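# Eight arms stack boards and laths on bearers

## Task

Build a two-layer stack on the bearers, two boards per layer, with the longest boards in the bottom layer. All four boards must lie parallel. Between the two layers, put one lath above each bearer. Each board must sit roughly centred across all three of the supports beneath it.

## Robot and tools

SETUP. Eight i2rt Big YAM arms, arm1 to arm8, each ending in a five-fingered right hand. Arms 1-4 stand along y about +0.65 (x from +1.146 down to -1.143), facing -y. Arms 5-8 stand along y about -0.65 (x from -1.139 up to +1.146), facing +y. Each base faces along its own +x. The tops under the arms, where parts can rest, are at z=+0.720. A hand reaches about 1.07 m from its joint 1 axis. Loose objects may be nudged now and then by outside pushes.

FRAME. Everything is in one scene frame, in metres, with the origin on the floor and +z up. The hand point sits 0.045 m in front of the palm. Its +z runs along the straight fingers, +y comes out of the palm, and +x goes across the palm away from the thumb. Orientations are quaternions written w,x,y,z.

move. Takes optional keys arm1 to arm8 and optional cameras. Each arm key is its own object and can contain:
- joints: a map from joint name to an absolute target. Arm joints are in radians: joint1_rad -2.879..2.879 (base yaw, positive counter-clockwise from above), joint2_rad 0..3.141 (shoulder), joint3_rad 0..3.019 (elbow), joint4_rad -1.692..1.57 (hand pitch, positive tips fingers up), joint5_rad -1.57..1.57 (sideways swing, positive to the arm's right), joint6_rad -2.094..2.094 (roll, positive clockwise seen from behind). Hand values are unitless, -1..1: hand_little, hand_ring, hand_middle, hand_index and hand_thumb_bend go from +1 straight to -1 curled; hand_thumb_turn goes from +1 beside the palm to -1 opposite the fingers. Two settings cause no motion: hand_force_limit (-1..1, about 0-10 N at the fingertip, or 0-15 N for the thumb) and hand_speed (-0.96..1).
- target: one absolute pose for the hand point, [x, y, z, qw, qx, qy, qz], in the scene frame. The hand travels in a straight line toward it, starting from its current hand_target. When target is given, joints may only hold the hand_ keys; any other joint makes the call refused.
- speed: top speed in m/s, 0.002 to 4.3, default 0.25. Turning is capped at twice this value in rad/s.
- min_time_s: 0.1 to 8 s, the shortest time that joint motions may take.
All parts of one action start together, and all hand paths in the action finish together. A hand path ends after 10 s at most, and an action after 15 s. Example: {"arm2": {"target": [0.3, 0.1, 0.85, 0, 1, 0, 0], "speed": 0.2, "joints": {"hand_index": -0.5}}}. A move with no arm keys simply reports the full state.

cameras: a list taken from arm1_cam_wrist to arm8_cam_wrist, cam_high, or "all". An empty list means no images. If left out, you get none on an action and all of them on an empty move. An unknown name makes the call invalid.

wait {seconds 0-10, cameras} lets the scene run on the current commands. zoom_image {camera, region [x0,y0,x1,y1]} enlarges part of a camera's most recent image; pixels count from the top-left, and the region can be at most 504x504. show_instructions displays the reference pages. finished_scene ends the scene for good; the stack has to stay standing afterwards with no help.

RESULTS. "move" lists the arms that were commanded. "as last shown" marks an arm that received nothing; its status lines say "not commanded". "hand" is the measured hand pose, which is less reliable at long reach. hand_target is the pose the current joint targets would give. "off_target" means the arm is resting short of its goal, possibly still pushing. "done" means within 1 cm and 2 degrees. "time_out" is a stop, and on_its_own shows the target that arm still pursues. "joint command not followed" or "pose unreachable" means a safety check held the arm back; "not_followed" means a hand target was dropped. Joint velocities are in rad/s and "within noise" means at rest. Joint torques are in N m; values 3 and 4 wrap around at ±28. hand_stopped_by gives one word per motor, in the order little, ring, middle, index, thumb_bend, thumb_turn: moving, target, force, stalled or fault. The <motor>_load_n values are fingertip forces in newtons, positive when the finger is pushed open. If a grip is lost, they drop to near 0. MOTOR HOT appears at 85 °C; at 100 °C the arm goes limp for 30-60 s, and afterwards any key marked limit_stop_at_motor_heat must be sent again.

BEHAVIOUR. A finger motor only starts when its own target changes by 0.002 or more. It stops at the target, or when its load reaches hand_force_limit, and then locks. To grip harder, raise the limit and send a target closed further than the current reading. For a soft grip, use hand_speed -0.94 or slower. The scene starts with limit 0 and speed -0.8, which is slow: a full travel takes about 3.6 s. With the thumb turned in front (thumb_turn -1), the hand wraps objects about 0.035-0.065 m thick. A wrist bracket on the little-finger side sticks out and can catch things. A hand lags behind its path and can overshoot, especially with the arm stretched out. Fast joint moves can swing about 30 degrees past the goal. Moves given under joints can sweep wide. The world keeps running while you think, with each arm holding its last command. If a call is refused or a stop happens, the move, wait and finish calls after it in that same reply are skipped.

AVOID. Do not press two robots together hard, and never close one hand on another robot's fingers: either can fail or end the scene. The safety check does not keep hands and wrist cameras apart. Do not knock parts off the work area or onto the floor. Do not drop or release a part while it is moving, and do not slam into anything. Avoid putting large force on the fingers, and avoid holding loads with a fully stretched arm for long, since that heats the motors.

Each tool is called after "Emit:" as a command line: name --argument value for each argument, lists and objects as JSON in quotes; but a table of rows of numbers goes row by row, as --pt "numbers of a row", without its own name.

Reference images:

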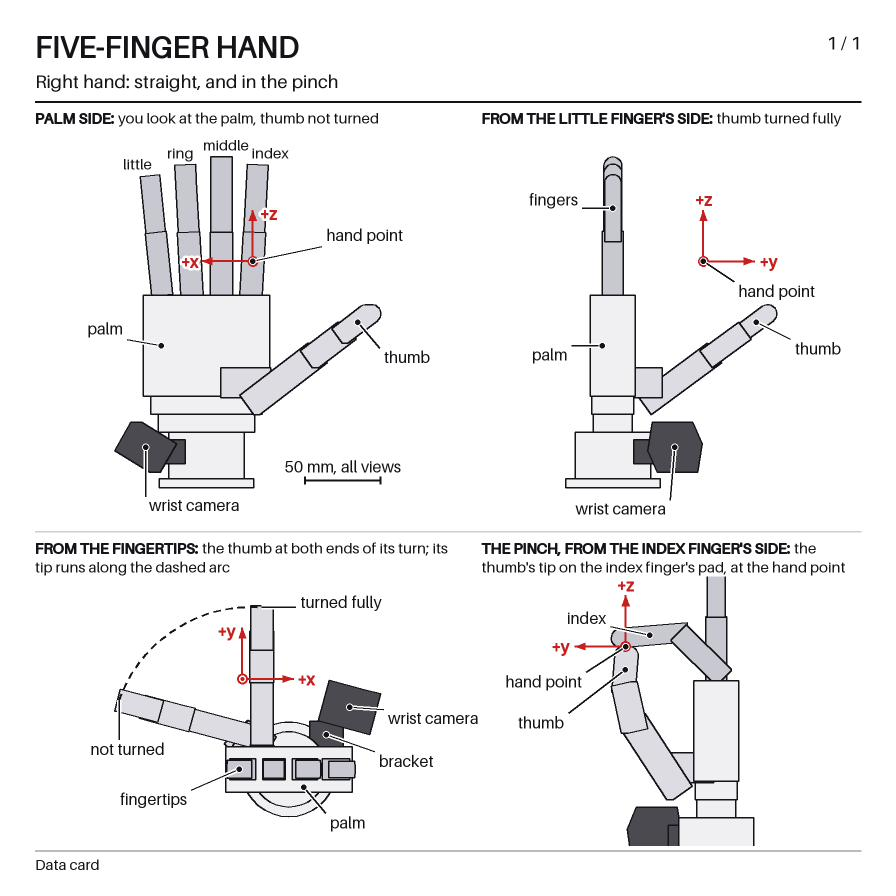

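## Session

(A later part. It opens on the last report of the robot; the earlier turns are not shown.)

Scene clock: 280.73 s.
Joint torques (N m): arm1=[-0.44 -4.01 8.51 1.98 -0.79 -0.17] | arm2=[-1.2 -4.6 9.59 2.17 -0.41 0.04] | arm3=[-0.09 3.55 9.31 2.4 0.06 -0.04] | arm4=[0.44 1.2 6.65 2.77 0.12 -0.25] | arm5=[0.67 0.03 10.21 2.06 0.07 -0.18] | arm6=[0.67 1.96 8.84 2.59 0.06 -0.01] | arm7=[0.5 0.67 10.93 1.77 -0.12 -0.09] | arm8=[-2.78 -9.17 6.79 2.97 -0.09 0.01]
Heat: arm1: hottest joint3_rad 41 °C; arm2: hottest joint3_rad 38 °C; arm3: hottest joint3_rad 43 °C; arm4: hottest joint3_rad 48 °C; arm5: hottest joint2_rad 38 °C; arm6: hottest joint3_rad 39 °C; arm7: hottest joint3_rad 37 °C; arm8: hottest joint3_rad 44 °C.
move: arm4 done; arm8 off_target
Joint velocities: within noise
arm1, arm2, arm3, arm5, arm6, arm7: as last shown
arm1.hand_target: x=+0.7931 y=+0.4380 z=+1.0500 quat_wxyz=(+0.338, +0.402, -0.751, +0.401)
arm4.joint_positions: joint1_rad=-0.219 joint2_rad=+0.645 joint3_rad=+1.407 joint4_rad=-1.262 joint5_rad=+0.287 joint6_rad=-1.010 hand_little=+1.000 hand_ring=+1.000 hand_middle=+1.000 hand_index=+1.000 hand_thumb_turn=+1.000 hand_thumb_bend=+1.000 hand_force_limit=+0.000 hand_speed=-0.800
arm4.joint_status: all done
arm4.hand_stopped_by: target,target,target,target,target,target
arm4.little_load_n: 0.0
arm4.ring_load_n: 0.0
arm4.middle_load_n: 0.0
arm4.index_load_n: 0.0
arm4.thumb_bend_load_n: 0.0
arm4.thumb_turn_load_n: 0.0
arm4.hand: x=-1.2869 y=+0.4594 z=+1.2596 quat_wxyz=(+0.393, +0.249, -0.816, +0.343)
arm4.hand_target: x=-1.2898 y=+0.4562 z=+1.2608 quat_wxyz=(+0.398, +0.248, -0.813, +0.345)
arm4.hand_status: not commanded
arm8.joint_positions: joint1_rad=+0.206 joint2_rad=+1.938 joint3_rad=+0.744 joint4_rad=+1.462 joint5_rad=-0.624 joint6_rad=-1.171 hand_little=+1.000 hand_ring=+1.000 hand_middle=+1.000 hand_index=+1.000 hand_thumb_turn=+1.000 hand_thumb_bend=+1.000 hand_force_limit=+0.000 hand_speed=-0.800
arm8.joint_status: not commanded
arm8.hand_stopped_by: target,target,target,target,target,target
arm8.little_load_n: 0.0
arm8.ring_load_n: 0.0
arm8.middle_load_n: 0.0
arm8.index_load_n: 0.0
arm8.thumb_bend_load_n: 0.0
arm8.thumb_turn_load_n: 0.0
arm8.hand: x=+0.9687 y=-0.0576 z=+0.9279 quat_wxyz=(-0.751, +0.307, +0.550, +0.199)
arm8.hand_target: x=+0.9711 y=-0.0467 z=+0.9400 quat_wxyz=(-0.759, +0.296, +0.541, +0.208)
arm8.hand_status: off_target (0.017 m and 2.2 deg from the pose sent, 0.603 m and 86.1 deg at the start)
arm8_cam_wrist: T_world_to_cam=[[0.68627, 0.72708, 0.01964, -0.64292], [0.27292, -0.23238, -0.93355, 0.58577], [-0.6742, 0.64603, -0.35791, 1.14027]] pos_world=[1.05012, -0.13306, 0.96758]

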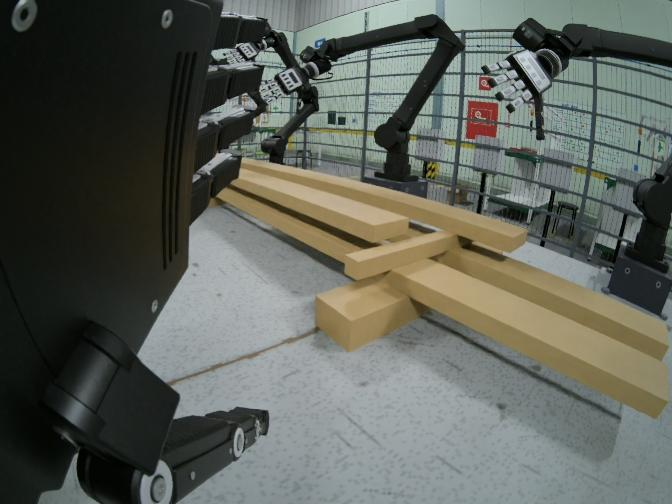

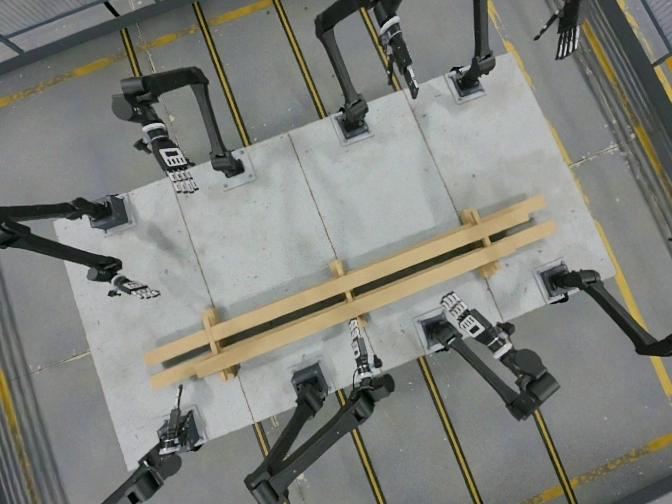

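Emit:
move --arm3 '{"joints": {"joint1_rad": -0.916, "joint2_rad": 1.3, "joint3_rad": 1.6, "joint4_rad": -1.4, "joint5_rad": 0.0, "joint6_rad": 0.64}, "min_time_s": 4}' --arm5 '{"target": [-1.015, -0.112, 0.966, -0.647, 0.459, 0.411, 0.450], "speed": 0.3}' --cameras '["arm3_cam_wrist", "arm5_cam_wrist", "cam_high"]'

Scene clock: 330.70 s.
Joint torques (N m): arm1=[-0.5 -3.9 8.57 1.98 -0.79 -0.16] | arm2=[-1.2 -4.6 9.59 2.17 -0.41 0.05] | arm3=[0.09 -7.59 12.83 0.81 0.11 0.09] | arm4=[0.26 1.38 6.69 2.66 0.08 -0.17] | arm5=[0.21 -10.99 8.92 2.59 -0.04 -0.07] | arm6=[0.62 1.79 8.98 2.65 0.07 -0.02] | arm7=[0.56 0.67 10.92 1.77 -0.12 -0.09] | arm8=[-2.49 -9.47 6.87 2.61 -0.05 -0.03]
Heat: arm1: hottest joint3_rad 41 °C; arm2: hottest joint3_rad 38 °C; arm3: hottest joint3_rad 43 °C; arm4: hottest joint3_rad 43 °C; arm5: hottest joint2_rad 38 °C; arm6: hottest joint3_rad 39 °C; arm7: hottest joint3_rad 38 °C; arm8: hottest joint3_rad 43 °C.
move: arm3 done; arm5 off_target
Joint velocities: within noise
arm1, arm2, arm4, arm6, arm7, arm8: as last shown
arm3.joint_positions: joint1_rad=-0.911 joint2_rad=+1.300 joint3_rad=+1.550 joint4_rad=-1.394 joint5_rad=-0.001 joint6_rad=+0.629 hand_little=+1.000 hand_ring=+1.000 hand_middle=+1.000 hand_index=+1.000 hand_thumb_turn=+1.000 hand_thumb_bend=+1.000 hand_force_limit=+0.000 hand_speed=-0.800
arm3.joint_status: all done
arm3.hand_stopped_by: target,target,target,target,target,target
arm3.little_load_n: 0.0
arm3.ring_load_n: 0.0
arm3.middle_load_n: 0.0
arm3.index_load_n: 0.0
arm3.thumb_bend_load_n: 0.0
arm3.thumb_turn_load_n: 0.0
arm3.hand: x=-0.7130 y=+0.3444 z=+1.0857 quat_wxyz=(+0.031, -0.696, -0.687, +0.207)
arm3.hand_target: x=-0.7200 y=+0.3422 z=+1.1078 quat_wxyz=(+0.034, -0.698, -0.678, +0.228)
arm3.hand_status: not commanded
arm4.joint_positions: joint1_rad=-0.219 joint2_rad=+0.645 joint3_rad=+1.407 joint4_rad=-1.262 joint5_rad=+0.287 joint6_rad=-1.011 hand_little=+1.000 hand_ring=+1.000 hand_middle=+1.000 hand_index=+1.000 hand_thumb_turn=+1.000 hand_thumb_bend=+1.000 hand_force_limit=+0.000 hand_speed=-0.800
arm4.hand: x=-1.2870 y=+0.4594 z=+1.2596 quat_wxyz=(+0.393, +0.249, -0.816, +0.343)
arm5.joint_positions: joint1_rad=-0.263 joint2_rad=+1.506 joint3_rad=+0.521 joint4_rad=+1.202 joint5_rad=-0.383 joint6_rad=-1.245 hand_little=+1.000 hand_ring=+1.000 hand_middle=+1.000 hand_index=+1.000 hand_thumb_turn=+1.000 hand_thumb_bend=+1.000 hand_force_limit=+0.000 hand_speed=-0.800
arm5.joint_status: not commanded
arm5.hand_stopped_by: target,target,target,target,target,target
arm5.little_load_n: 0.0
arm5.ring_load_n: 0.0
arm5.middle_load_n: 0.0
arm5.index_load_n: 0.0
arm5.thumb_bend_load_n: 0.0
arm5.thumb_turn_load_n: 0.0
arm5.hand: x=-1.0215 y=-0.1204 z=+0.9466 quat_wxyz=(-0.638, +0.474, +0.421, +0.437)
arm5.hand_target: x=-1.0152 y=-0.1129 z=+0.9661 quat_wxyz=(-0.647, +0.459, +0.411, +0.450)
arm5.hand_status: off_target (0.022 m and 2.7 deg from the pose sent, 0.413 m and 44.2 deg at the start)
arm3_cam_wrist: T_world_to_cam=[[0.9085, 0.16788, -0.38268, 1.00873], [0.38823, -0.67791, 0.62428, -0.17025], [-0.15461, -0.71572, -0.68106, 0.98654]] pos_world=[-0.6978, 0.42132, 1.16419]
arm5_cam_wrist: T_world_to_cam=[[0.9893, 0.1436, -0.02598, 1.05459], [0.01609, -0.28425, -0.95861, 0.89719], [-0.14504, 0.94793, -0.28352, 0.35404]] pos_world=[-1.00639, -0.23202, 0.98783]

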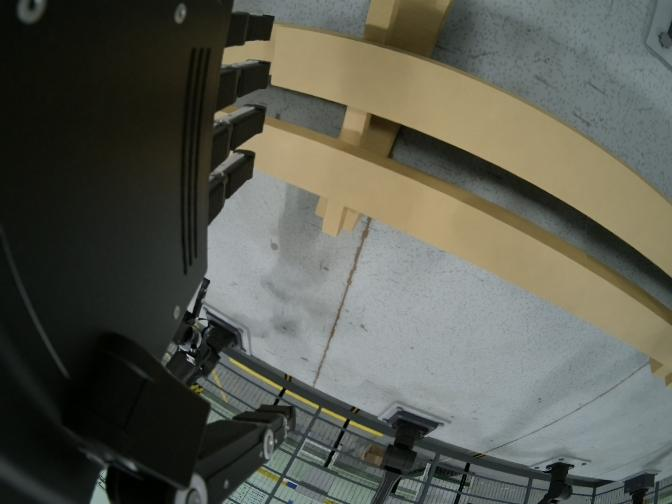

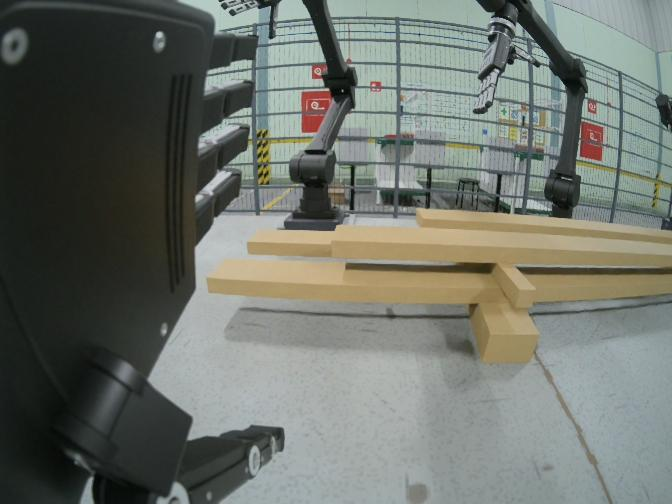

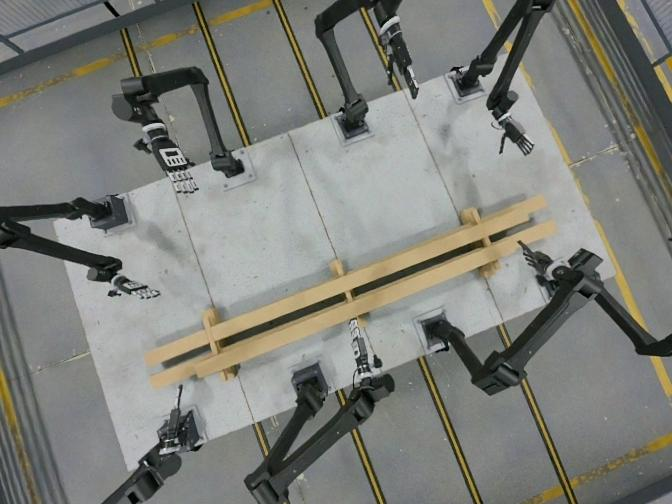

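Emit:
move --arm3 '{"target": [-1.035, 0.205, 1.02, 0, 0.7071, 0.7071, 0], "speed": 0.25}' --cameras '["arm3_cam_wrist", "arm5_cam_wrist"]'

Scene clock: 336.53 s.
Joint torques (N m): arm1=[-0.38 -3.84 8.5 2 -0.78 -0.17] | arm2=[-1.2 -4.6 9.59 2.17 -0.41 0.04] | arm3=[-0.44 -22.18 11.81 1.76 -0.04 0.09] | arm4=[0.26 1.61 6.72 2.89 0.07 -0.16] | arm5=[0.21 -11.4 8.92 2.62 -0.03 -0.08] | arm6=[0.56 2.08 8.9 2.65 0.08 -0.03] | arm7=[0.56 0.67 10.93 1.77 -0.12 -0.09] | arm8=[-2.49 -9.17 6.86 2.43 -0.06 0.01]
Heat: arm1: hottest joint3_rad 41 °C; arm2: hottest joint3_rad 38 °C; arm3: hottest joint3_rad 44 °C; arm4: hottest joint3_rad 43 °C; arm5: hottest joint2_rad 38 °C; arm6: hottest joint3_rad 39 °C; arm7: hottest joint3_rad 38 °C; arm8: hottest joint3_rad 43 °C.
move: arm3 off_target
Joint velocities: within noise
arm1, arm2, arm4, arm5, arm6, arm7, arm8: as last shown
arm3.joint_positions: joint1_rad=-1.003 joint2_rad=+2.403 joint3_rad=+2.884 joint4_rad=-1.612 joint5_rad=-0.029 joint6_rad=+0.627 hand_little=+1.000 hand_ring=+1.000 hand_middle=+1.000 hand_index=+1.000 hand_thumb_turn=+1.000 hand_thumb_bend=+1.000 hand_force_limit=+0.000 hand_speed=-0.800
arm3.joint_status: not commanded
arm3.hand_stopped_by: target,target,target,target,target,target
arm3.little_load_n: 0.0
arm3.ring_load_n: 0.0
arm3.middle_load_n: -0.5
arm3.index_load_n: 0.0
arm3.thumb_bend_load_n: 0.0
arm3.thumb_turn_load_n: 0.0
arm3.hand: x=-1.0239 y=+0.2041 z=+0.9893 quat_wxyz=(+0.029, -0.723, -0.657, +0.214)
arm3.hand_target: x=-1.0326 y=+0.2066 z=+1.0194 quat_wxyz=(+0.035, -0.723, -0.644, +0.248)
arm3.hand_status: off_target (0.033 m and 25.5 deg from the pose sent, 0.357 m and 24.2 deg at the start; pose on its path clipped on 26 of 68 steps; a joint's target at an end of its range on 43 of 68 steps)
arm6.thumb_turn_load_n: -0.5
arm7.little_load_n: 0.5
arm3_cam_wrist: T_world_to_cam=[[0.91959, 0.08527, -0.38352, 1.30686], [0.33223, -0.68982, 0.64325, -0.15807], [-0.20971, -0.71895, -0.66268, 0.69853]] pos_world=[-1.00277, 0.28173, 1.06579]
arm5_cam_wrist: T_world_to_cam=[[0.9893, 0.1436, -0.02598, 1.05459], [0.01609, -0.28425, -0.95861, 0.89719], [-0.14504, 0.94793, -0.28352, 0.35404]] pos_world=[-1.00639, -0.23202, 0.98783]

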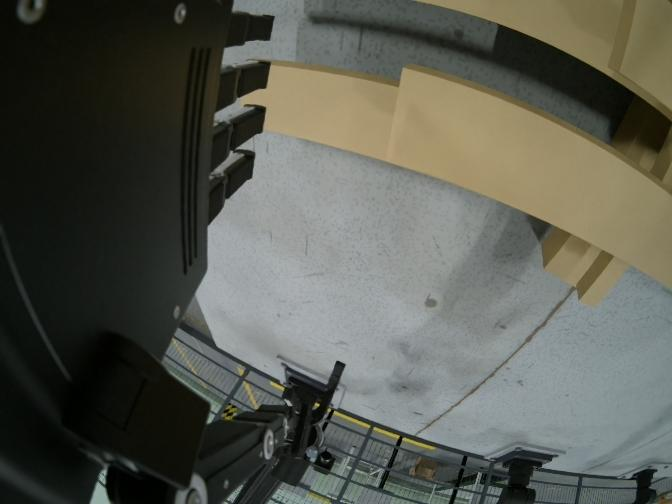

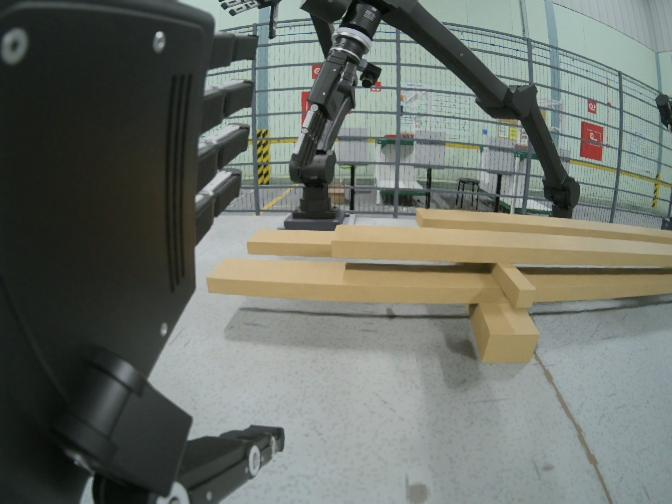

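Emit:
move --arm3 '{"target": [-1.035, 0.205, 0.91, 0.123, -0.705, -0.687, 0.126], "speed": 0.2}' --cameras '["arm3_cam_wrist", "arm5_cam_wrist", "cam_high"]'

Emit:
zoom_image --camera "arm5_cam_wrist" --region '[220, 60, 520, 320]'

Emit:
zoom_image --camera "cam_high" --region '[450, 160, 610, 290]'

Scene clock: 369.33 s.
Joint torques (N m): arm1=[-0.44 -4.07 8.57 2.02 -0.79 -0.17] | arm2=[-1.2 -4.6 9.59 2.17 -0.41 0.05] | arm3=[0.73 -23.3 11.64 0.39 0.31 -0.13] | arm4=[0.44 1.49 6.69 2.92 0.03 -0.2] | arm5=[-0.09 -10.99 8.92 2.52 -0.07 -0.07] | arm6=[0.56 1.61 8.88 2.67 0.06 -0.04] | arm7=[0.5 0.67 10.92 1.78 -0.12 -0.09] | arm8=[-2.9 -8.53 6.71 2.47 -0.04 -0.04]
Heat: arm1: hottest joint3_rad 41 °C; arm2: hottest joint3_rad 38 °C; arm3: hottest joint3_rad 45 °C; arm4: hottest joint3_rad 42 °C; arm5: hottest joint2_rad 39 °C; arm6: hottest joint3_rad 39 °C; arm7: hottest joint3_rad 38 °C; arm8: hottest joint3_rad 43 °C.
move: arm3 off_target
Joint velocities: within noise
arm1, arm2, arm4, arm5, arm6, arm7, arm8: as last shown
arm3.joint_positions: joint1_rad=-0.959 joint2_rad=+2.534 joint3_rad=+2.886 joint4_rad=-1.625 joint5_rad=+0.190 joint6_rad=+0.583 hand_little=+1.000 hand_ring=+1.000 hand_middle=+1.000 hand_index=+1.000 hand_thumb_turn=+1.000 hand_thumb_bend=+1.000 hand_force_limit=+0.000 hand_speed=-0.800
arm3.joint_status: not commanded
arm3.hand_stopped_by: target,target,target,target,target,target
arm3.little_load_n: 0.0
arm3.ring_load_n: 0.0
arm3.middle_load_n: 0.0
arm3.index_load_n: 0.0
arm3.thumb_bend_load_n: 0.0
arm3.thumb_turn_load_n: 0.0
arm3.hand: x=-1.0331 y=+0.2104 z=+0.8809 quat_wxyz=(+0.120, -0.711, -0.682, +0.122)
arm3.hand_target: x=-1.0336 y=+0.2061 z=+0.9093 quat_wxyz=(+0.127, -0.705, -0.683, +0.146)
arm3.hand_status: off_target (0.030 m and 1.1 deg from the pose sent, 0.080 m and 15.3 deg at the start; a joint's target at an end of its range on 25 of 47 steps)
arm6.thumb_turn_load_n: 0.0
arm7.little_load_n: 0.0
arm8.ring_load_n: -0.5
arm3_cam_wrist: T_world_to_cam=[[0.92199, 0.18761, -0.33874, 1.21468], [0.33275, -0.83127, 0.44528, 0.12368], [-0.19804, -0.52326, -0.82884, 0.74654]] pos_world=[-1.01322, 0.26556, 0.97515]
arm5_cam_wrist: T_world_to_cam=[[0.9893, 0.1436, -0.02598, 1.05459], [0.01609, -0.28425, -0.95861, 0.89719], [-0.14504, 0.94793, -0.28352, 0.35404]] pos_world=[-1.00639, -0.23202, 0.98783]

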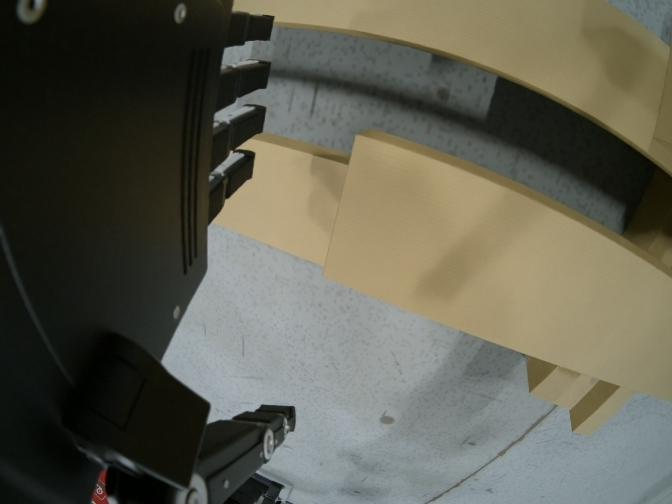

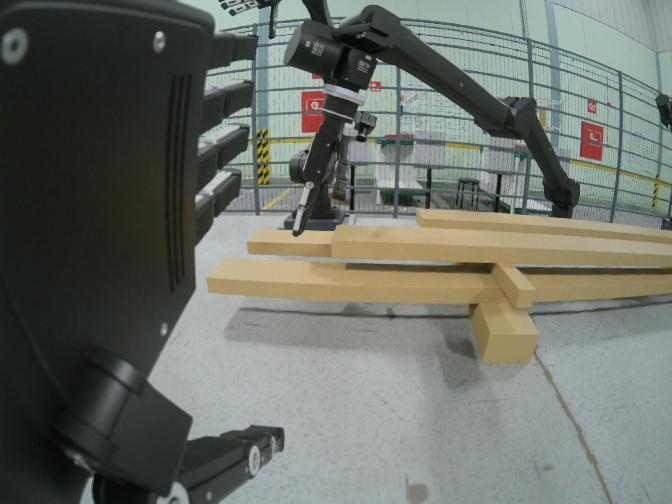

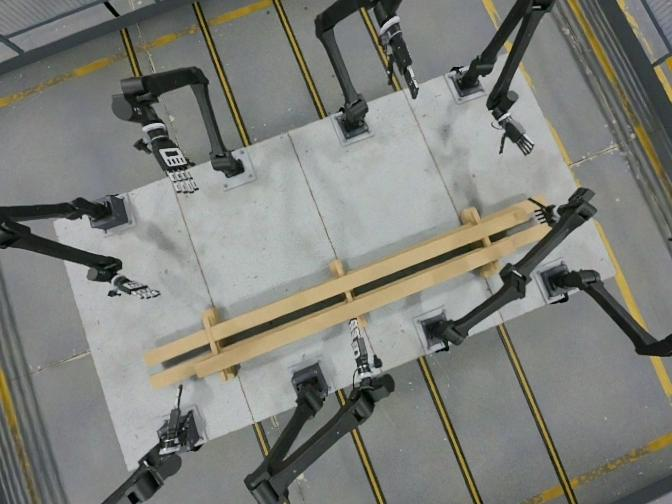

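Scaled by 1.680 from the camera's image (finer frame: 960x720).

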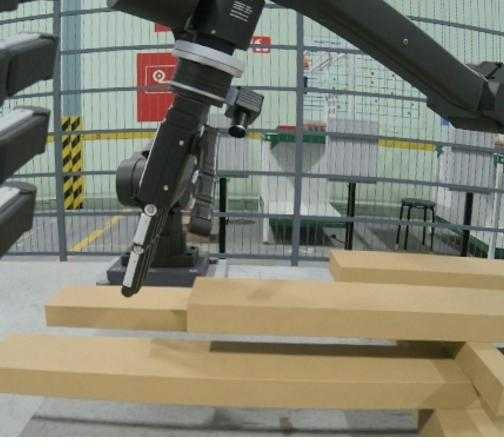

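Scaled by 3.150 from the camera's image (finer frame: 960x720).

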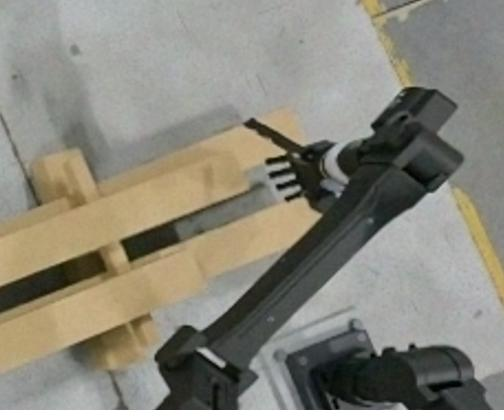

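Emit:
move --arm3 '{"target": [-1.035, 0.166, 0.892, 0.123, -0.705, -0.687, 0.126], "speed": 0.15}' --cameras '["arm3_cam_wrist", "arm5_cam_wrist", "cam_high"]'

Emit:
zoom_image --camera "arm5_cam_wrist" --region '[220, 60, 520, 320]'

Emit:
zoom_image --camera "cam_high" --region '[450, 160, 610, 290]'

Scene clock: 387.23 s.
Joint torques (N m): arm1=[-0.32 -3.96 8.54 1.99 -0.78 -0.18] | arm2=[-1.2 -4.6 9.59 2.17 -0.41 0.04] | arm3=[-0.09 -22.42 11.86 1.47 0.35 0.08] | arm4=[0.26 1.14 6.74 2.92 0.1 -0.19] | arm5=[0.26 -11.16 8.85 2.69 -0.05 -0.08] | arm6=[-0.03 1.61 8.96 2.58 0.06 -0.04] | arm7=[0.5 0.67 10.93 1.78 -0.12 -0.09] | arm8=[-2.08 -9.35 6.86 2.47 -0.03 0]
Heat: arm1: hottest joint3_rad 41 °C; arm2: hottest joint3_rad 38 °C; arm3: hottest joint3_rad 45 °C; arm4: hottest joint3_rad 42 °C; arm5: hottest joint2_rad 39 °C; arm6: hottest joint3_rad 39 °C; arm7: hottest joint3_rad 38 °C; arm8: hottest joint3_rad 42 °C.
move: arm3 off_target
Joint velocities: within noise
arm1, arm2, arm4, arm5, arm6, arm7, arm8: as last shown
arm3.joint_positions: joint1_rad=-0.914 joint2_rad=+2.542 joint3_rad=+2.886 joint4_rad=-1.575 joint5_rad=+0.201 joint6_rad=+0.602 hand_little=+1.000 hand_ring=+1.000 hand_middle=+1.000 hand_index=+1.000 hand_thumb_turn=+1.000 hand_thumb_bend=+1.000 hand_force_limit=+0.000 hand_speed=-0.800
arm3.joint_status: not commanded
arm3.hand_stopped_by: target,target,target,target,target,target
arm3.little_load_n: 0.0
arm3.ring_load_n: 0.0
arm3.middle_load_n: 0.0
arm3.index_load_n: 0.0
arm3.thumb_bend_load_n: 0.0
arm3.thumb_turn_load_n: 0.0
arm3.hand: x=-1.0259 y=+0.1744 z=+0.8777 quat_wxyz=(+0.124, -0.702, -0.686, +0.146)
arm3.hand_target: x=-1.0334 y=+0.1672 z=+0.8918 quat_wxyz=(+0.129, -0.703, -0.678, +0.170)
arm3.hand_status: off_target (0.019 m and 2.3 deg from the pose sent, 0.046 m and 1.1 deg at the start; a joint's target at an end of its range on 32 of 34 steps)
arm6.thumb_bend_load_n: 0.5
arm8.ring_load_n: 0.0
arm3_cam_wrist: T_world_to_cam=[[0.90244, 0.20198, -0.38053, 1.22776], [0.37103, -0.81328, 0.44824, 0.12637], [-0.21894, -0.5457, -0.80888, 0.6914]] pos_world=[-1.0035, 0.23209, 0.96981]
arm5_cam_wrist: T_world_to_cam=[[0.9893, 0.1436, -0.02598, 1.05459], [0.01609, -0.28425, -0.95861, 0.89719], [-0.14504, 0.94793, -0.28352, 0.35404]] pos_world=[-1.00639, -0.23202, 0.98783]

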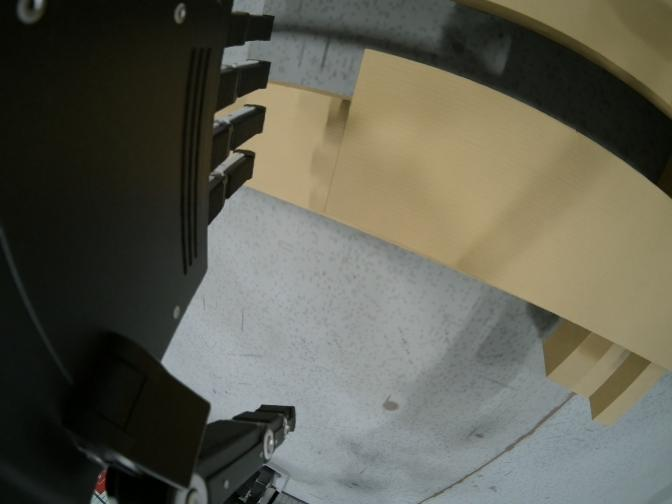

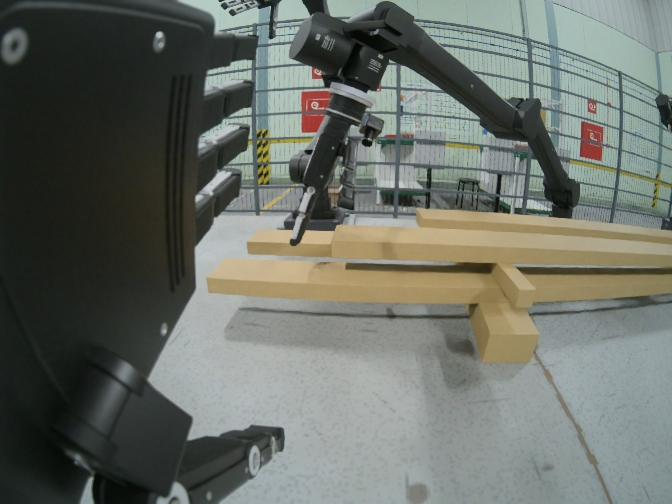

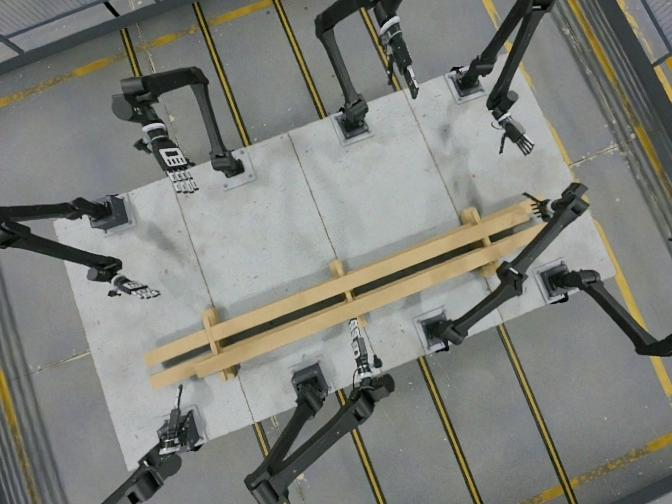

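Scaled by 1.680 from the camera's image (finer frame: 960x720).

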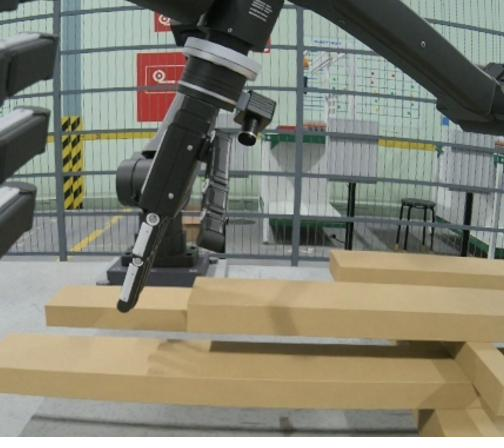

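Scaled by 3.150 from the camera's image (finer frame: 960x720).

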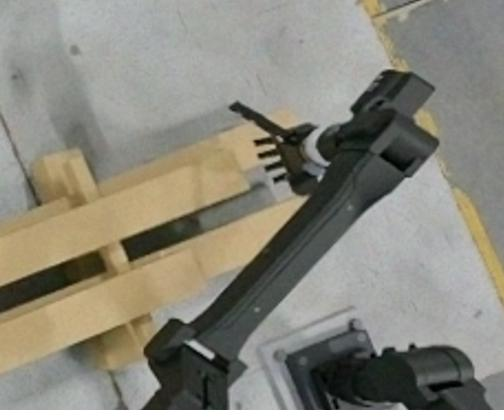

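Emit:
move --arm3 '{"target": [-1.035, 0.164, 0.868, 0.123, -0.705, -0.687, 0.126], "speed": 0.1}' --cameras '["arm3_cam_wrist", "arm5_cam_wrist"]'

Emit:
zoom_image --camera "arm5_cam_wrist" --region '[220, 130, 420, 320]'

Scene clock: 397.77 s.
Joint torques (N m): arm1=[-0.56 -4.01 8.57 2 -0.79 -0.17] | arm2=[-1.2 -4.6 9.59 2.17 -0.41 0.04] | arm3=[0.79 -22.83 12 1.22 0.34 0.07] | arm4=[0.38 1.73 6.64 2.84 -0.02 -0.17] | arm5=[0.44 -11.16 8.83 2.63 -0.01 -0.04] | arm6=[0.44 1.9 8.95 2.71 0.06 -0.04] | arm7=[0.56 0.67 10.93 1.78 -0.12 -0.09] | arm8=[-2.14 -9.41 6.63 2.74 -0.07 0.01]
Heat: arm1: hottest joint3_rad 41 °C; arm2: hottest joint3_rad 38 °C; arm3: hottest joint3_rad 45 °C; arm4: hottest joint3_rad 41 °C; arm5: hottest joint2_rad 39 °C; arm6: hottest joint3_rad 39 °C; arm7: hottest joint3_rad 38 °C; arm8: hottest joint3_rad 42 °C.
move: arm3 off_target
Joint velocities: within noise
arm1, arm2, arm4, arm5, arm6, arm7, arm8: as last shown
arm3.joint_positions: joint1_rad=-0.914 joint2_rad=+2.580 joint3_rad=+2.886 joint4_rad=-1.572 joint5_rad=+0.202 joint6_rad=+0.604 hand_little=+1.000 hand_ring=+1.000 hand_middle=+1.000 hand_index=+1.000 hand_thumb_turn=+1.000 hand_thumb_bend=+1.000 hand_force_limit=+0.000 hand_speed=-0.800
arm3.joint_status: not commanded
arm3.hand_stopped_by: target,target,target,target,target,target
arm3.little_load_n: 0.0
arm3.ring_load_n: 0.0
arm3.middle_load_n: 0.0
arm3.index_load_n: 0.0
arm3.thumb_bend_load_n: 0.0
arm3.thumb_turn_load_n: 0.0
arm3.hand: x=-1.0265 y=+0.1739 z=+0.8484 quat_wxyz=(+0.122, -0.703, -0.689, +0.129)
arm3.hand_target: x=-1.0333 y=+0.1653 z=+0.8680 quat_wxyz=(+0.127, -0.704, -0.681, +0.157)
arm3.hand_status: off_target (0.024 m and 0.5 deg from the pose sent, 0.017 m and 2.3 deg at the start; a joint's target at an end of its range on 30 of 32 steps)
arm6.thumb_bend_load_n: 0.0
arm3_cam_wrist: T_world_to_cam=[[0.91317, 0.20764, -0.35072, 1.20207], [0.3569, -0.82292, 0.44207, 0.13174], [-0.19682, -0.52886, -0.82557, 0.70122]] pos_world=[-1.0067, 0.22965, 0.94225]
arm5_cam_wrist: T_world_to_cam=[[0.9893, 0.1436, -0.02598, 1.05459], [0.01609, -0.28425, -0.95861, 0.89719], [-0.14504, 0.94793, -0.28352, 0.35404]] pos_world=[-1.00639, -0.23202, 0.98783]

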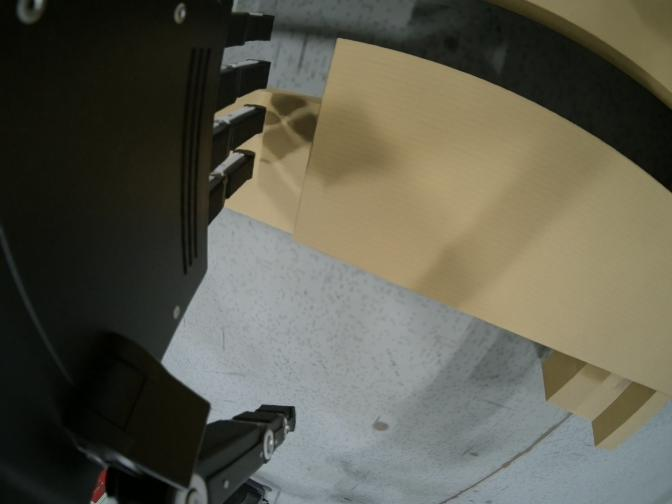

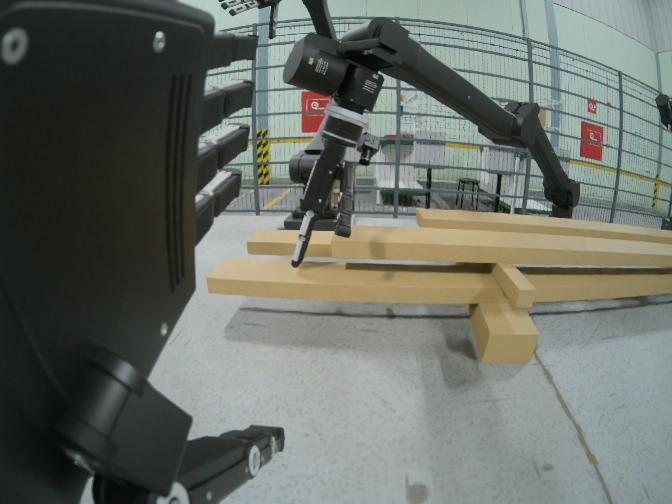

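Scaled by 2.520 from the camera's image (finer frame: 960x720).

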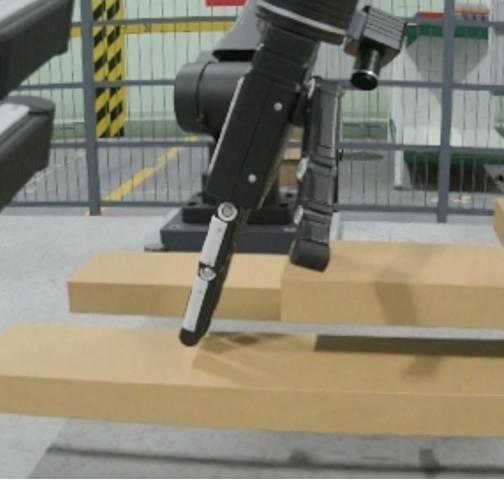

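Emit:
move --arm3 '{"target": [-0.995, 0.163, 0.873, 0.123, -0.705, -0.687, 0.126], "speed": 0.06}' --cameras '["arm3_cam_wrist", "arm5_cam_wrist"]'

Emit:
zoom_image --camera "arm5_cam_wrist" --region '[220, 130, 420, 320]'

Scene clock: 413.83 s.
Joint torques (N m): arm1=[-0.5 -3.96 8.54 2 -0.78 -0.17] | arm2=[-1.2 -4.66 9.59 2.17 -0.41 0.04] | arm3=[0.97 -24.7 8.68 1.21 0.32 0.09] | arm4=[0.67 1.32 6.58 2.93 0 -0.13] | arm5=[-0.09 -11.16 8.84 2.66 -0.02 -0.09] | arm6=[0.67 2.2 9.01 2.67 0.05 -0.03] | arm7=[0.56 0.73 10.92 1.77 -0.12 -0.09] | arm8=[-2.55 -9.7 6.82 2.58 -0.1 -0.03]
Heat: arm1: hottest joint3_rad 41 °C; arm2: hottest joint3_rad 38 °C; arm3: hottest joint3_rad 45 °C; arm4: hottest joint3_rad 41 °C; arm5: hottest joint2_rad 39 °C; arm6: hottest joint3_rad 39 °C; arm7: hottest joint3_rad 38 °C; arm8: hottest joint3_rad 42 °C.
move: arm3 off_target
Joint velocities: within noise
arm1, arm2, arm4, arm5, arm8: as last shown
arm3.joint_positions: joint1_rad=-0.887 joint2_rad=+2.467 joint3_rad=+2.667 joint4_rad=-1.529 joint5_rad=+0.213 joint6_rad=+0.635 hand_little=+1.000 hand_ring=+1.000 hand_middle=+1.000 hand_index=+1.000 hand_thumb_turn=+1.000 hand_thumb_bend=+1.000 hand_force_limit=+0.000 hand_speed=-0.800
arm3.joint_status: not commanded
arm3.hand_stopped_by: target,target,target,target,target,target
arm3.little_load_n: 0.0
arm3.ring_load_n: 0.0
arm3.middle_load_n: 0.0
arm3.index_load_n: 0.0
arm3.thumb_bend_load_n: 0.0
arm3.thumb_turn_load_n: 0.0
arm3.hand: x=-0.9949 y=+0.1719 z=+0.8457 quat_wxyz=(+0.119, -0.705, -0.692, +0.100)
arm3.hand_target: x=-0.9946 y=+0.1633 z=+0.8730 quat_wxyz=(+0.123, -0.705, -0.687, +0.126)
arm3.hand_status: off_target (0.029 m and 3.0 deg from the pose sent, 0.042 m and 0.5 deg at the start)
arm6.joint_positions: joint1_rad=+0.199 joint2_rad=+0.634 joint3_rad=+1.446 joint4_rad=-1.152 joint5_rad=+0.019 joint6_rad=-1.169 hand_little=+1.000 hand_ring=+1.000 hand_middle=+1.000 hand_index=+1.000 hand_thumb_turn=+1.000 hand_thumb_bend=+1.000 hand_force_limit=+0.000 hand_speed=-0.800
arm6.joint_status: not commanded
arm6.hand_stopped_by: target,target,target,target,target,target
arm6.little_load_n: 0.0
arm6.ring_load_n: 0.0
arm6.middle_load_n: 0.0
arm6.index_load_n: 0.0
arm6.thumb_bend_load_n: 0.0
arm6.thumb_turn_load_n: 0.0
arm6.hand: x=-0.3964 y=-0.3838 z=+1.3009 quat_wxyz=(-0.514, +0.624, +0.526, +0.264)
arm6.hand_target: x=-0.3959 y=-0.3856 z=+1.3100 quat_wxyz=(-0.521, +0.620, +0.522, +0.268)
arm6.hand_status: not commanded
arm7.joint_positions: joint1_rad=-0.263 joint2_rad=+0.635 joint3_rad=+1.401 joint4_rad=-1.200 joint5_rad=-0.241 joint6_rad=-1.115 hand_little=+1.000 hand_ring=+1.000 hand_middle=+1.000 hand_index=+1.000 hand_thumb_turn=+1.000 hand_thumb_bend=+1.000 hand_force_limit=+0.000 hand_speed=-0.800
arm7.joint_status: not commanded
arm7.hand_stopped_by: target,target,target,target,target,target
arm7.little_load_n: 0.0
arm7.ring_load_n: 0.0
arm7.middle_load_n: 0.0
arm7.index_load_n: 0.0
arm7.thumb_bend_load_n: 0.0
arm7.thumb_turn_load_n: 0.0
arm7.hand: x=+0.4553 y=-0.4007 z=+1.2363 quat_wxyz=(-0.477, +0.740, +0.398, +0.259)
arm7.hand_target: x=+0.4550 y=-0.4021 z=+1.2446 quat_wxyz=(-0.483, +0.735, +0.397, +0.264)
arm7.hand_status: not commanded
arm3_cam_wrist: T_world_to_cam=[[0.92874, 0.21531, -0.30179, 1.14548], [0.33376, -0.83997, 0.42784, 0.11196], [-0.16138, -0.49808, -0.85198, 0.75645]] pos_world=[-0.97915, 0.22418, 0.94227]
arm5_cam_wrist: T_world_to_cam=[[0.9893, 0.1436, -0.02598, 1.05459], [0.01609, -0.28425, -0.95861, 0.89719], [-0.14504, 0.94793, -0.28352, 0.35404]] pos_world=[-1.00639, -0.23202, 0.98783]

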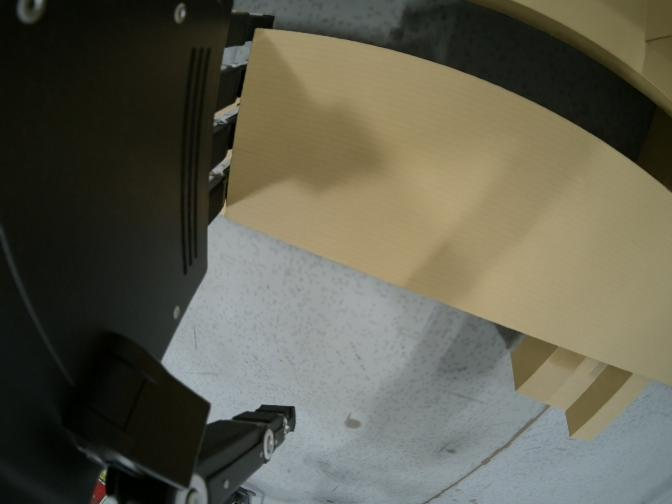

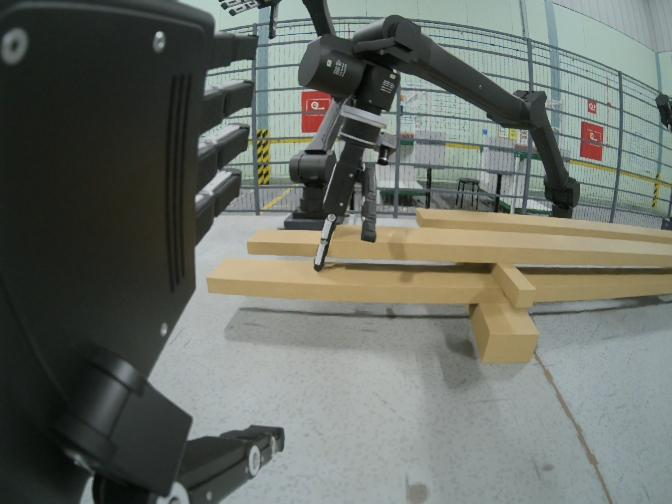

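Scaled by 2.520 from the camera's image (finer frame: 960x720).

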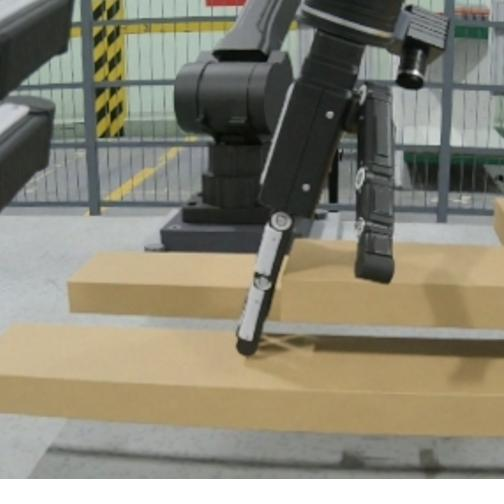

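Emit:
move --arm3 '{"target": [-0.965, 0.162, 0.884, 0.123, -0.705, -0.687, 0.126], "speed": 0.05}' --cameras '["arm3_cam_wrist", "arm5_cam_wrist", "arm8_cam_wrist", "cam_high"]'

Emit:
zoom_image --camera "arm5_cam_wrist" --region '[220, 130, 420, 320]'

Emit:
zoom_image --camera "arm8_cam_wrist" --region '[300, 190, 480, 350]'

Scene clock: 419.47 s.
Joint torques (N m): arm1=[-0.5 -3.96 8.57 2.02 -0.78 -0.16] | arm2=[-1.2 -4.6 9.59 2.18 -0.41 0.04] | arm3=[2.84 -24.12 8.35 0.28 -0.01 0.11] | arm4=[0.44 1.2 6.84 2.76 0.02 -0.21] | arm5=[0.44 -11.22 8.95 2.58 -0.04 -0.09] | arm6=[0.44 1.96 8.96 2.55 0.06 -0.03] | arm7=[0.56 0.62 10.92 1.77 -0.13 -0.09] | arm8=[-1.32 -9.41 6.91 2.44 -0.06 0.06]
Heat: arm1: hottest joint3_rad 41 °C; arm2: hottest joint3_rad 38 °C; arm3: hottest joint3_rad 45 °C; arm4: hottest joint3_rad 41 °C; arm5: hottest joint2_rad 39 °C; arm6: hottest joint3_rad 39 °C; arm7: hottest joint3_rad 38 °C; arm8: hottest joint3_rad 42 °C.
move: arm3 off_target
Joint velocities: within noise
arm1.joint_positions: joint1_rad=-1.245 joint2_rad=+0.959 joint3_rad=+0.831 joint4_rad=-0.718 joint5_rad=-0.913 joint6_rad=-1.903 hand_little=+1.000 hand_ring=+1.000 hand_middle=+1.000 hand_index=+1.000 hand_thumb_turn=+1.000 hand_thumb_bend=+1.000 hand_force_limit=+0.000 hand_speed=-0.800
arm1.joint_status: not commanded
arm1.hand_stopped_by: target,target,target,target,target,target
arm1.little_load_n: 0.0
arm1.ring_load_n: 0.0
arm1.middle_load_n: 0.0
arm1.index_load_n: 0.0
arm1.thumb_bend_load_n: 0.0
arm1.thumb_turn_load_n: 0.0
arm1.hand: x=+0.7971 y=+0.4351 z=+1.0503 quat_wxyz=(+0.330, +0.401, -0.754, +0.404)
arm1.hand_target: x=+0.7931 y=+0.4380 z=+1.0500 quat_wxyz=(+0.338, +0.402, -0.751, +0.401)
arm1.hand_status: not commanded
arm2.joint_positions: joint1_rad=-1.344 joint2_rad=+1.045 joint3_rad=+0.906 joint4_rad=-0.792 joint5_rad=-0.944 joint6_rad=-2.077 hand_little=+1.000 hand_ring=+1.000 hand_middle=+1.000 hand_index=+1.000 hand_thumb_turn=+1.000 hand_thumb_bend=+1.000 hand_force_limit=+0.000 hand_speed=-0.800
arm2.joint_status: not commanded
arm2.hand_stopped_by: target,target,target,target,target,target
arm2.little_load_n: 0.0
arm2.ring_load_n: 0.0
arm2.middle_load_n: 0.0
arm2.index_load_n: 0.5
arm2.thumb_bend_load_n: 0.0
arm2.thumb_turn_load_n: 0.0
arm2.hand: x=+0.0070 y=+0.4286 z=+1.0590 quat_wxyz=(+0.326, +0.445, -0.733, +0.398)
arm2.hand_target: x=+0.0023 y=+0.4324 z=+1.0551 quat_wxyz=(+0.330, +0.444, -0.734, +0.395)
arm2.hand_status: not commanded
arm3.joint_positions: joint1_rad=-0.883 joint2_rad=+2.337 joint3_rad=+2.457 joint4_rad=-1.424 joint5_rad=+0.230 joint6_rad=+0.656 hand_little=+1.000 hand_ring=+1.000 hand_middle=+1.000 hand_index=+1.000 hand_thumb_turn=+1.000 hand_thumb_bend=+1.000 hand_force_limit=+0.000 hand_speed=-0.800
arm3.joint_status: not commanded
arm3.hand_stopped_by: target,target,target,target,target,target
arm3.little_load_n: 0.0
arm3.ring_load_n: 0.5
arm3.middle_load_n: 0.0
arm3.index_load_n: 0.0
arm3.thumb_bend_load_n: 0.0
arm3.thumb_turn_load_n: 0.0
arm3.hand: x=-0.9839 y=+0.1799 z=+0.8593 quat_wxyz=(+0.128, -0.711, -0.682, +0.113)
arm3.hand_target: x=-0.9652 y=+0.1625 z=+0.8836 quat_wxyz=(+0.123, -0.705, -0.687, +0.126)
arm3.hand_status: off_target (0.036 m and 1.8 deg from the pose sent, 0.050 m and 3.0 deg at the start)
arm4, arm5, arm6, arm7, arm8: as last shown
arm4.little_load_n: -0.5
arm3_cam_wrist: T_world_to_cam=[[0.92336, 0.19332, -0.33171, 1.16207], [0.32937, -0.84281, 0.42567, 0.10728], [-0.19728, -0.5023, -0.84189, 0.7306]] pos_world=[-0.96422, 0.23274, 0.95489]
arm5_cam_wrist: T_world_to_cam=[[0.9893, 0.1436, -0.02598, 1.05459], [0.01609, -0.28425, -0.95861, 0.89719], [-0.14504, 0.94793, -0.28352, 0.35404]] pos_world=[-1.00639, -0.23202, 0.98783]
arm8_cam_wrist: T_world_to_cam=[[0.68627, 0.72708, 0.01964, -0.64292], [0.27292, -0.23238, -0.93355, 0.58577], [-0.6742, 0.64603, -0.35791, 1.14027]] pos_world=[1.05012, -0.13306, 0.96758]

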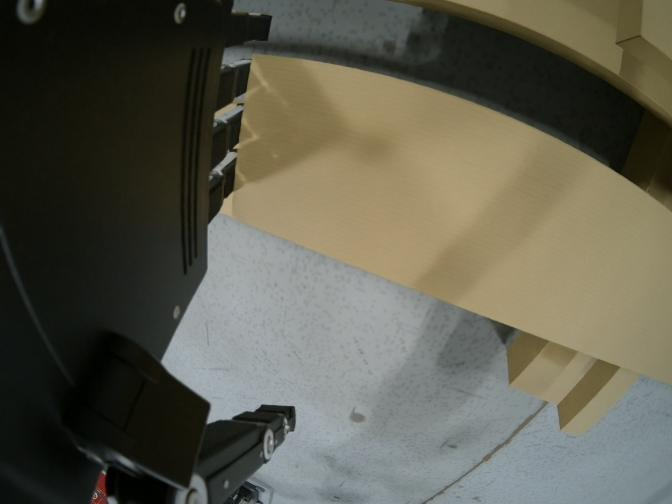

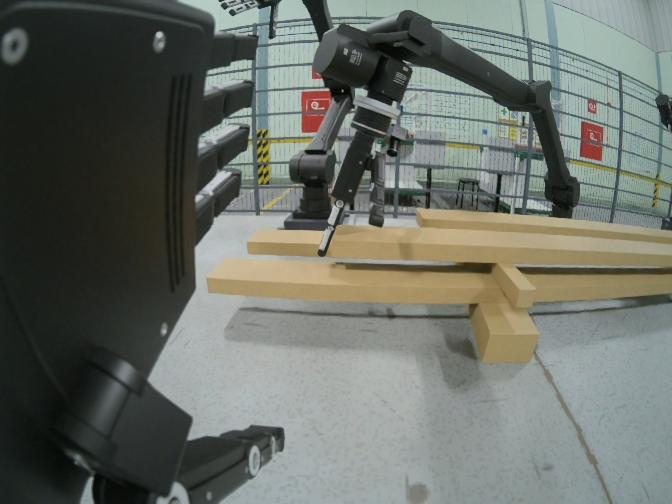

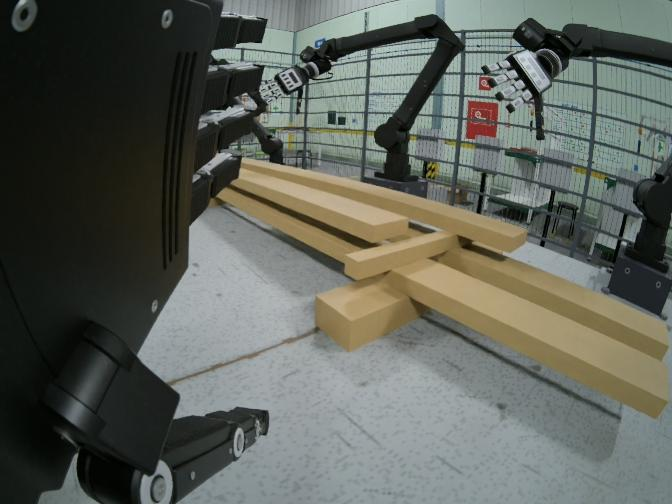

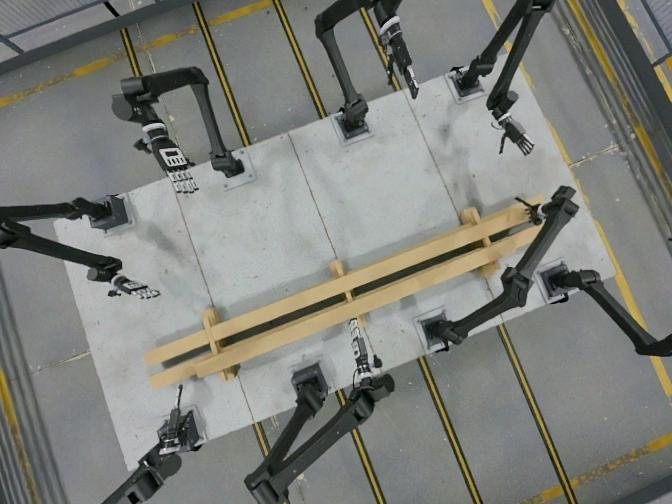

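Scaled by 2.520 from the camera's image (finer frame: 960x720).

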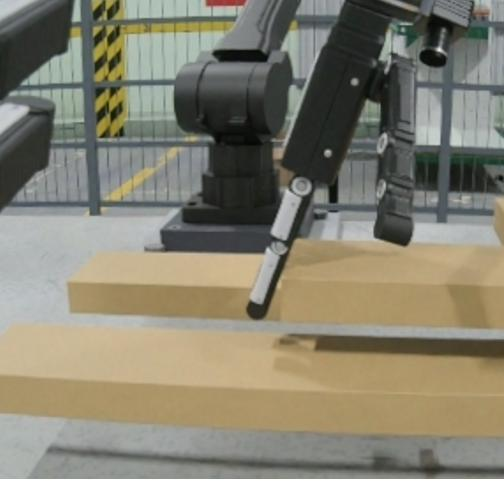

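Scaled by 2.800 from the camera's image (finer frame: 960x720).

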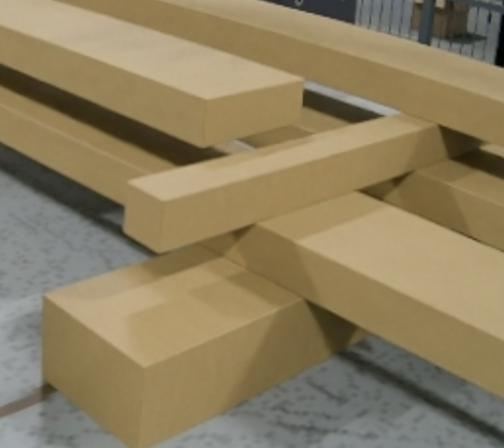

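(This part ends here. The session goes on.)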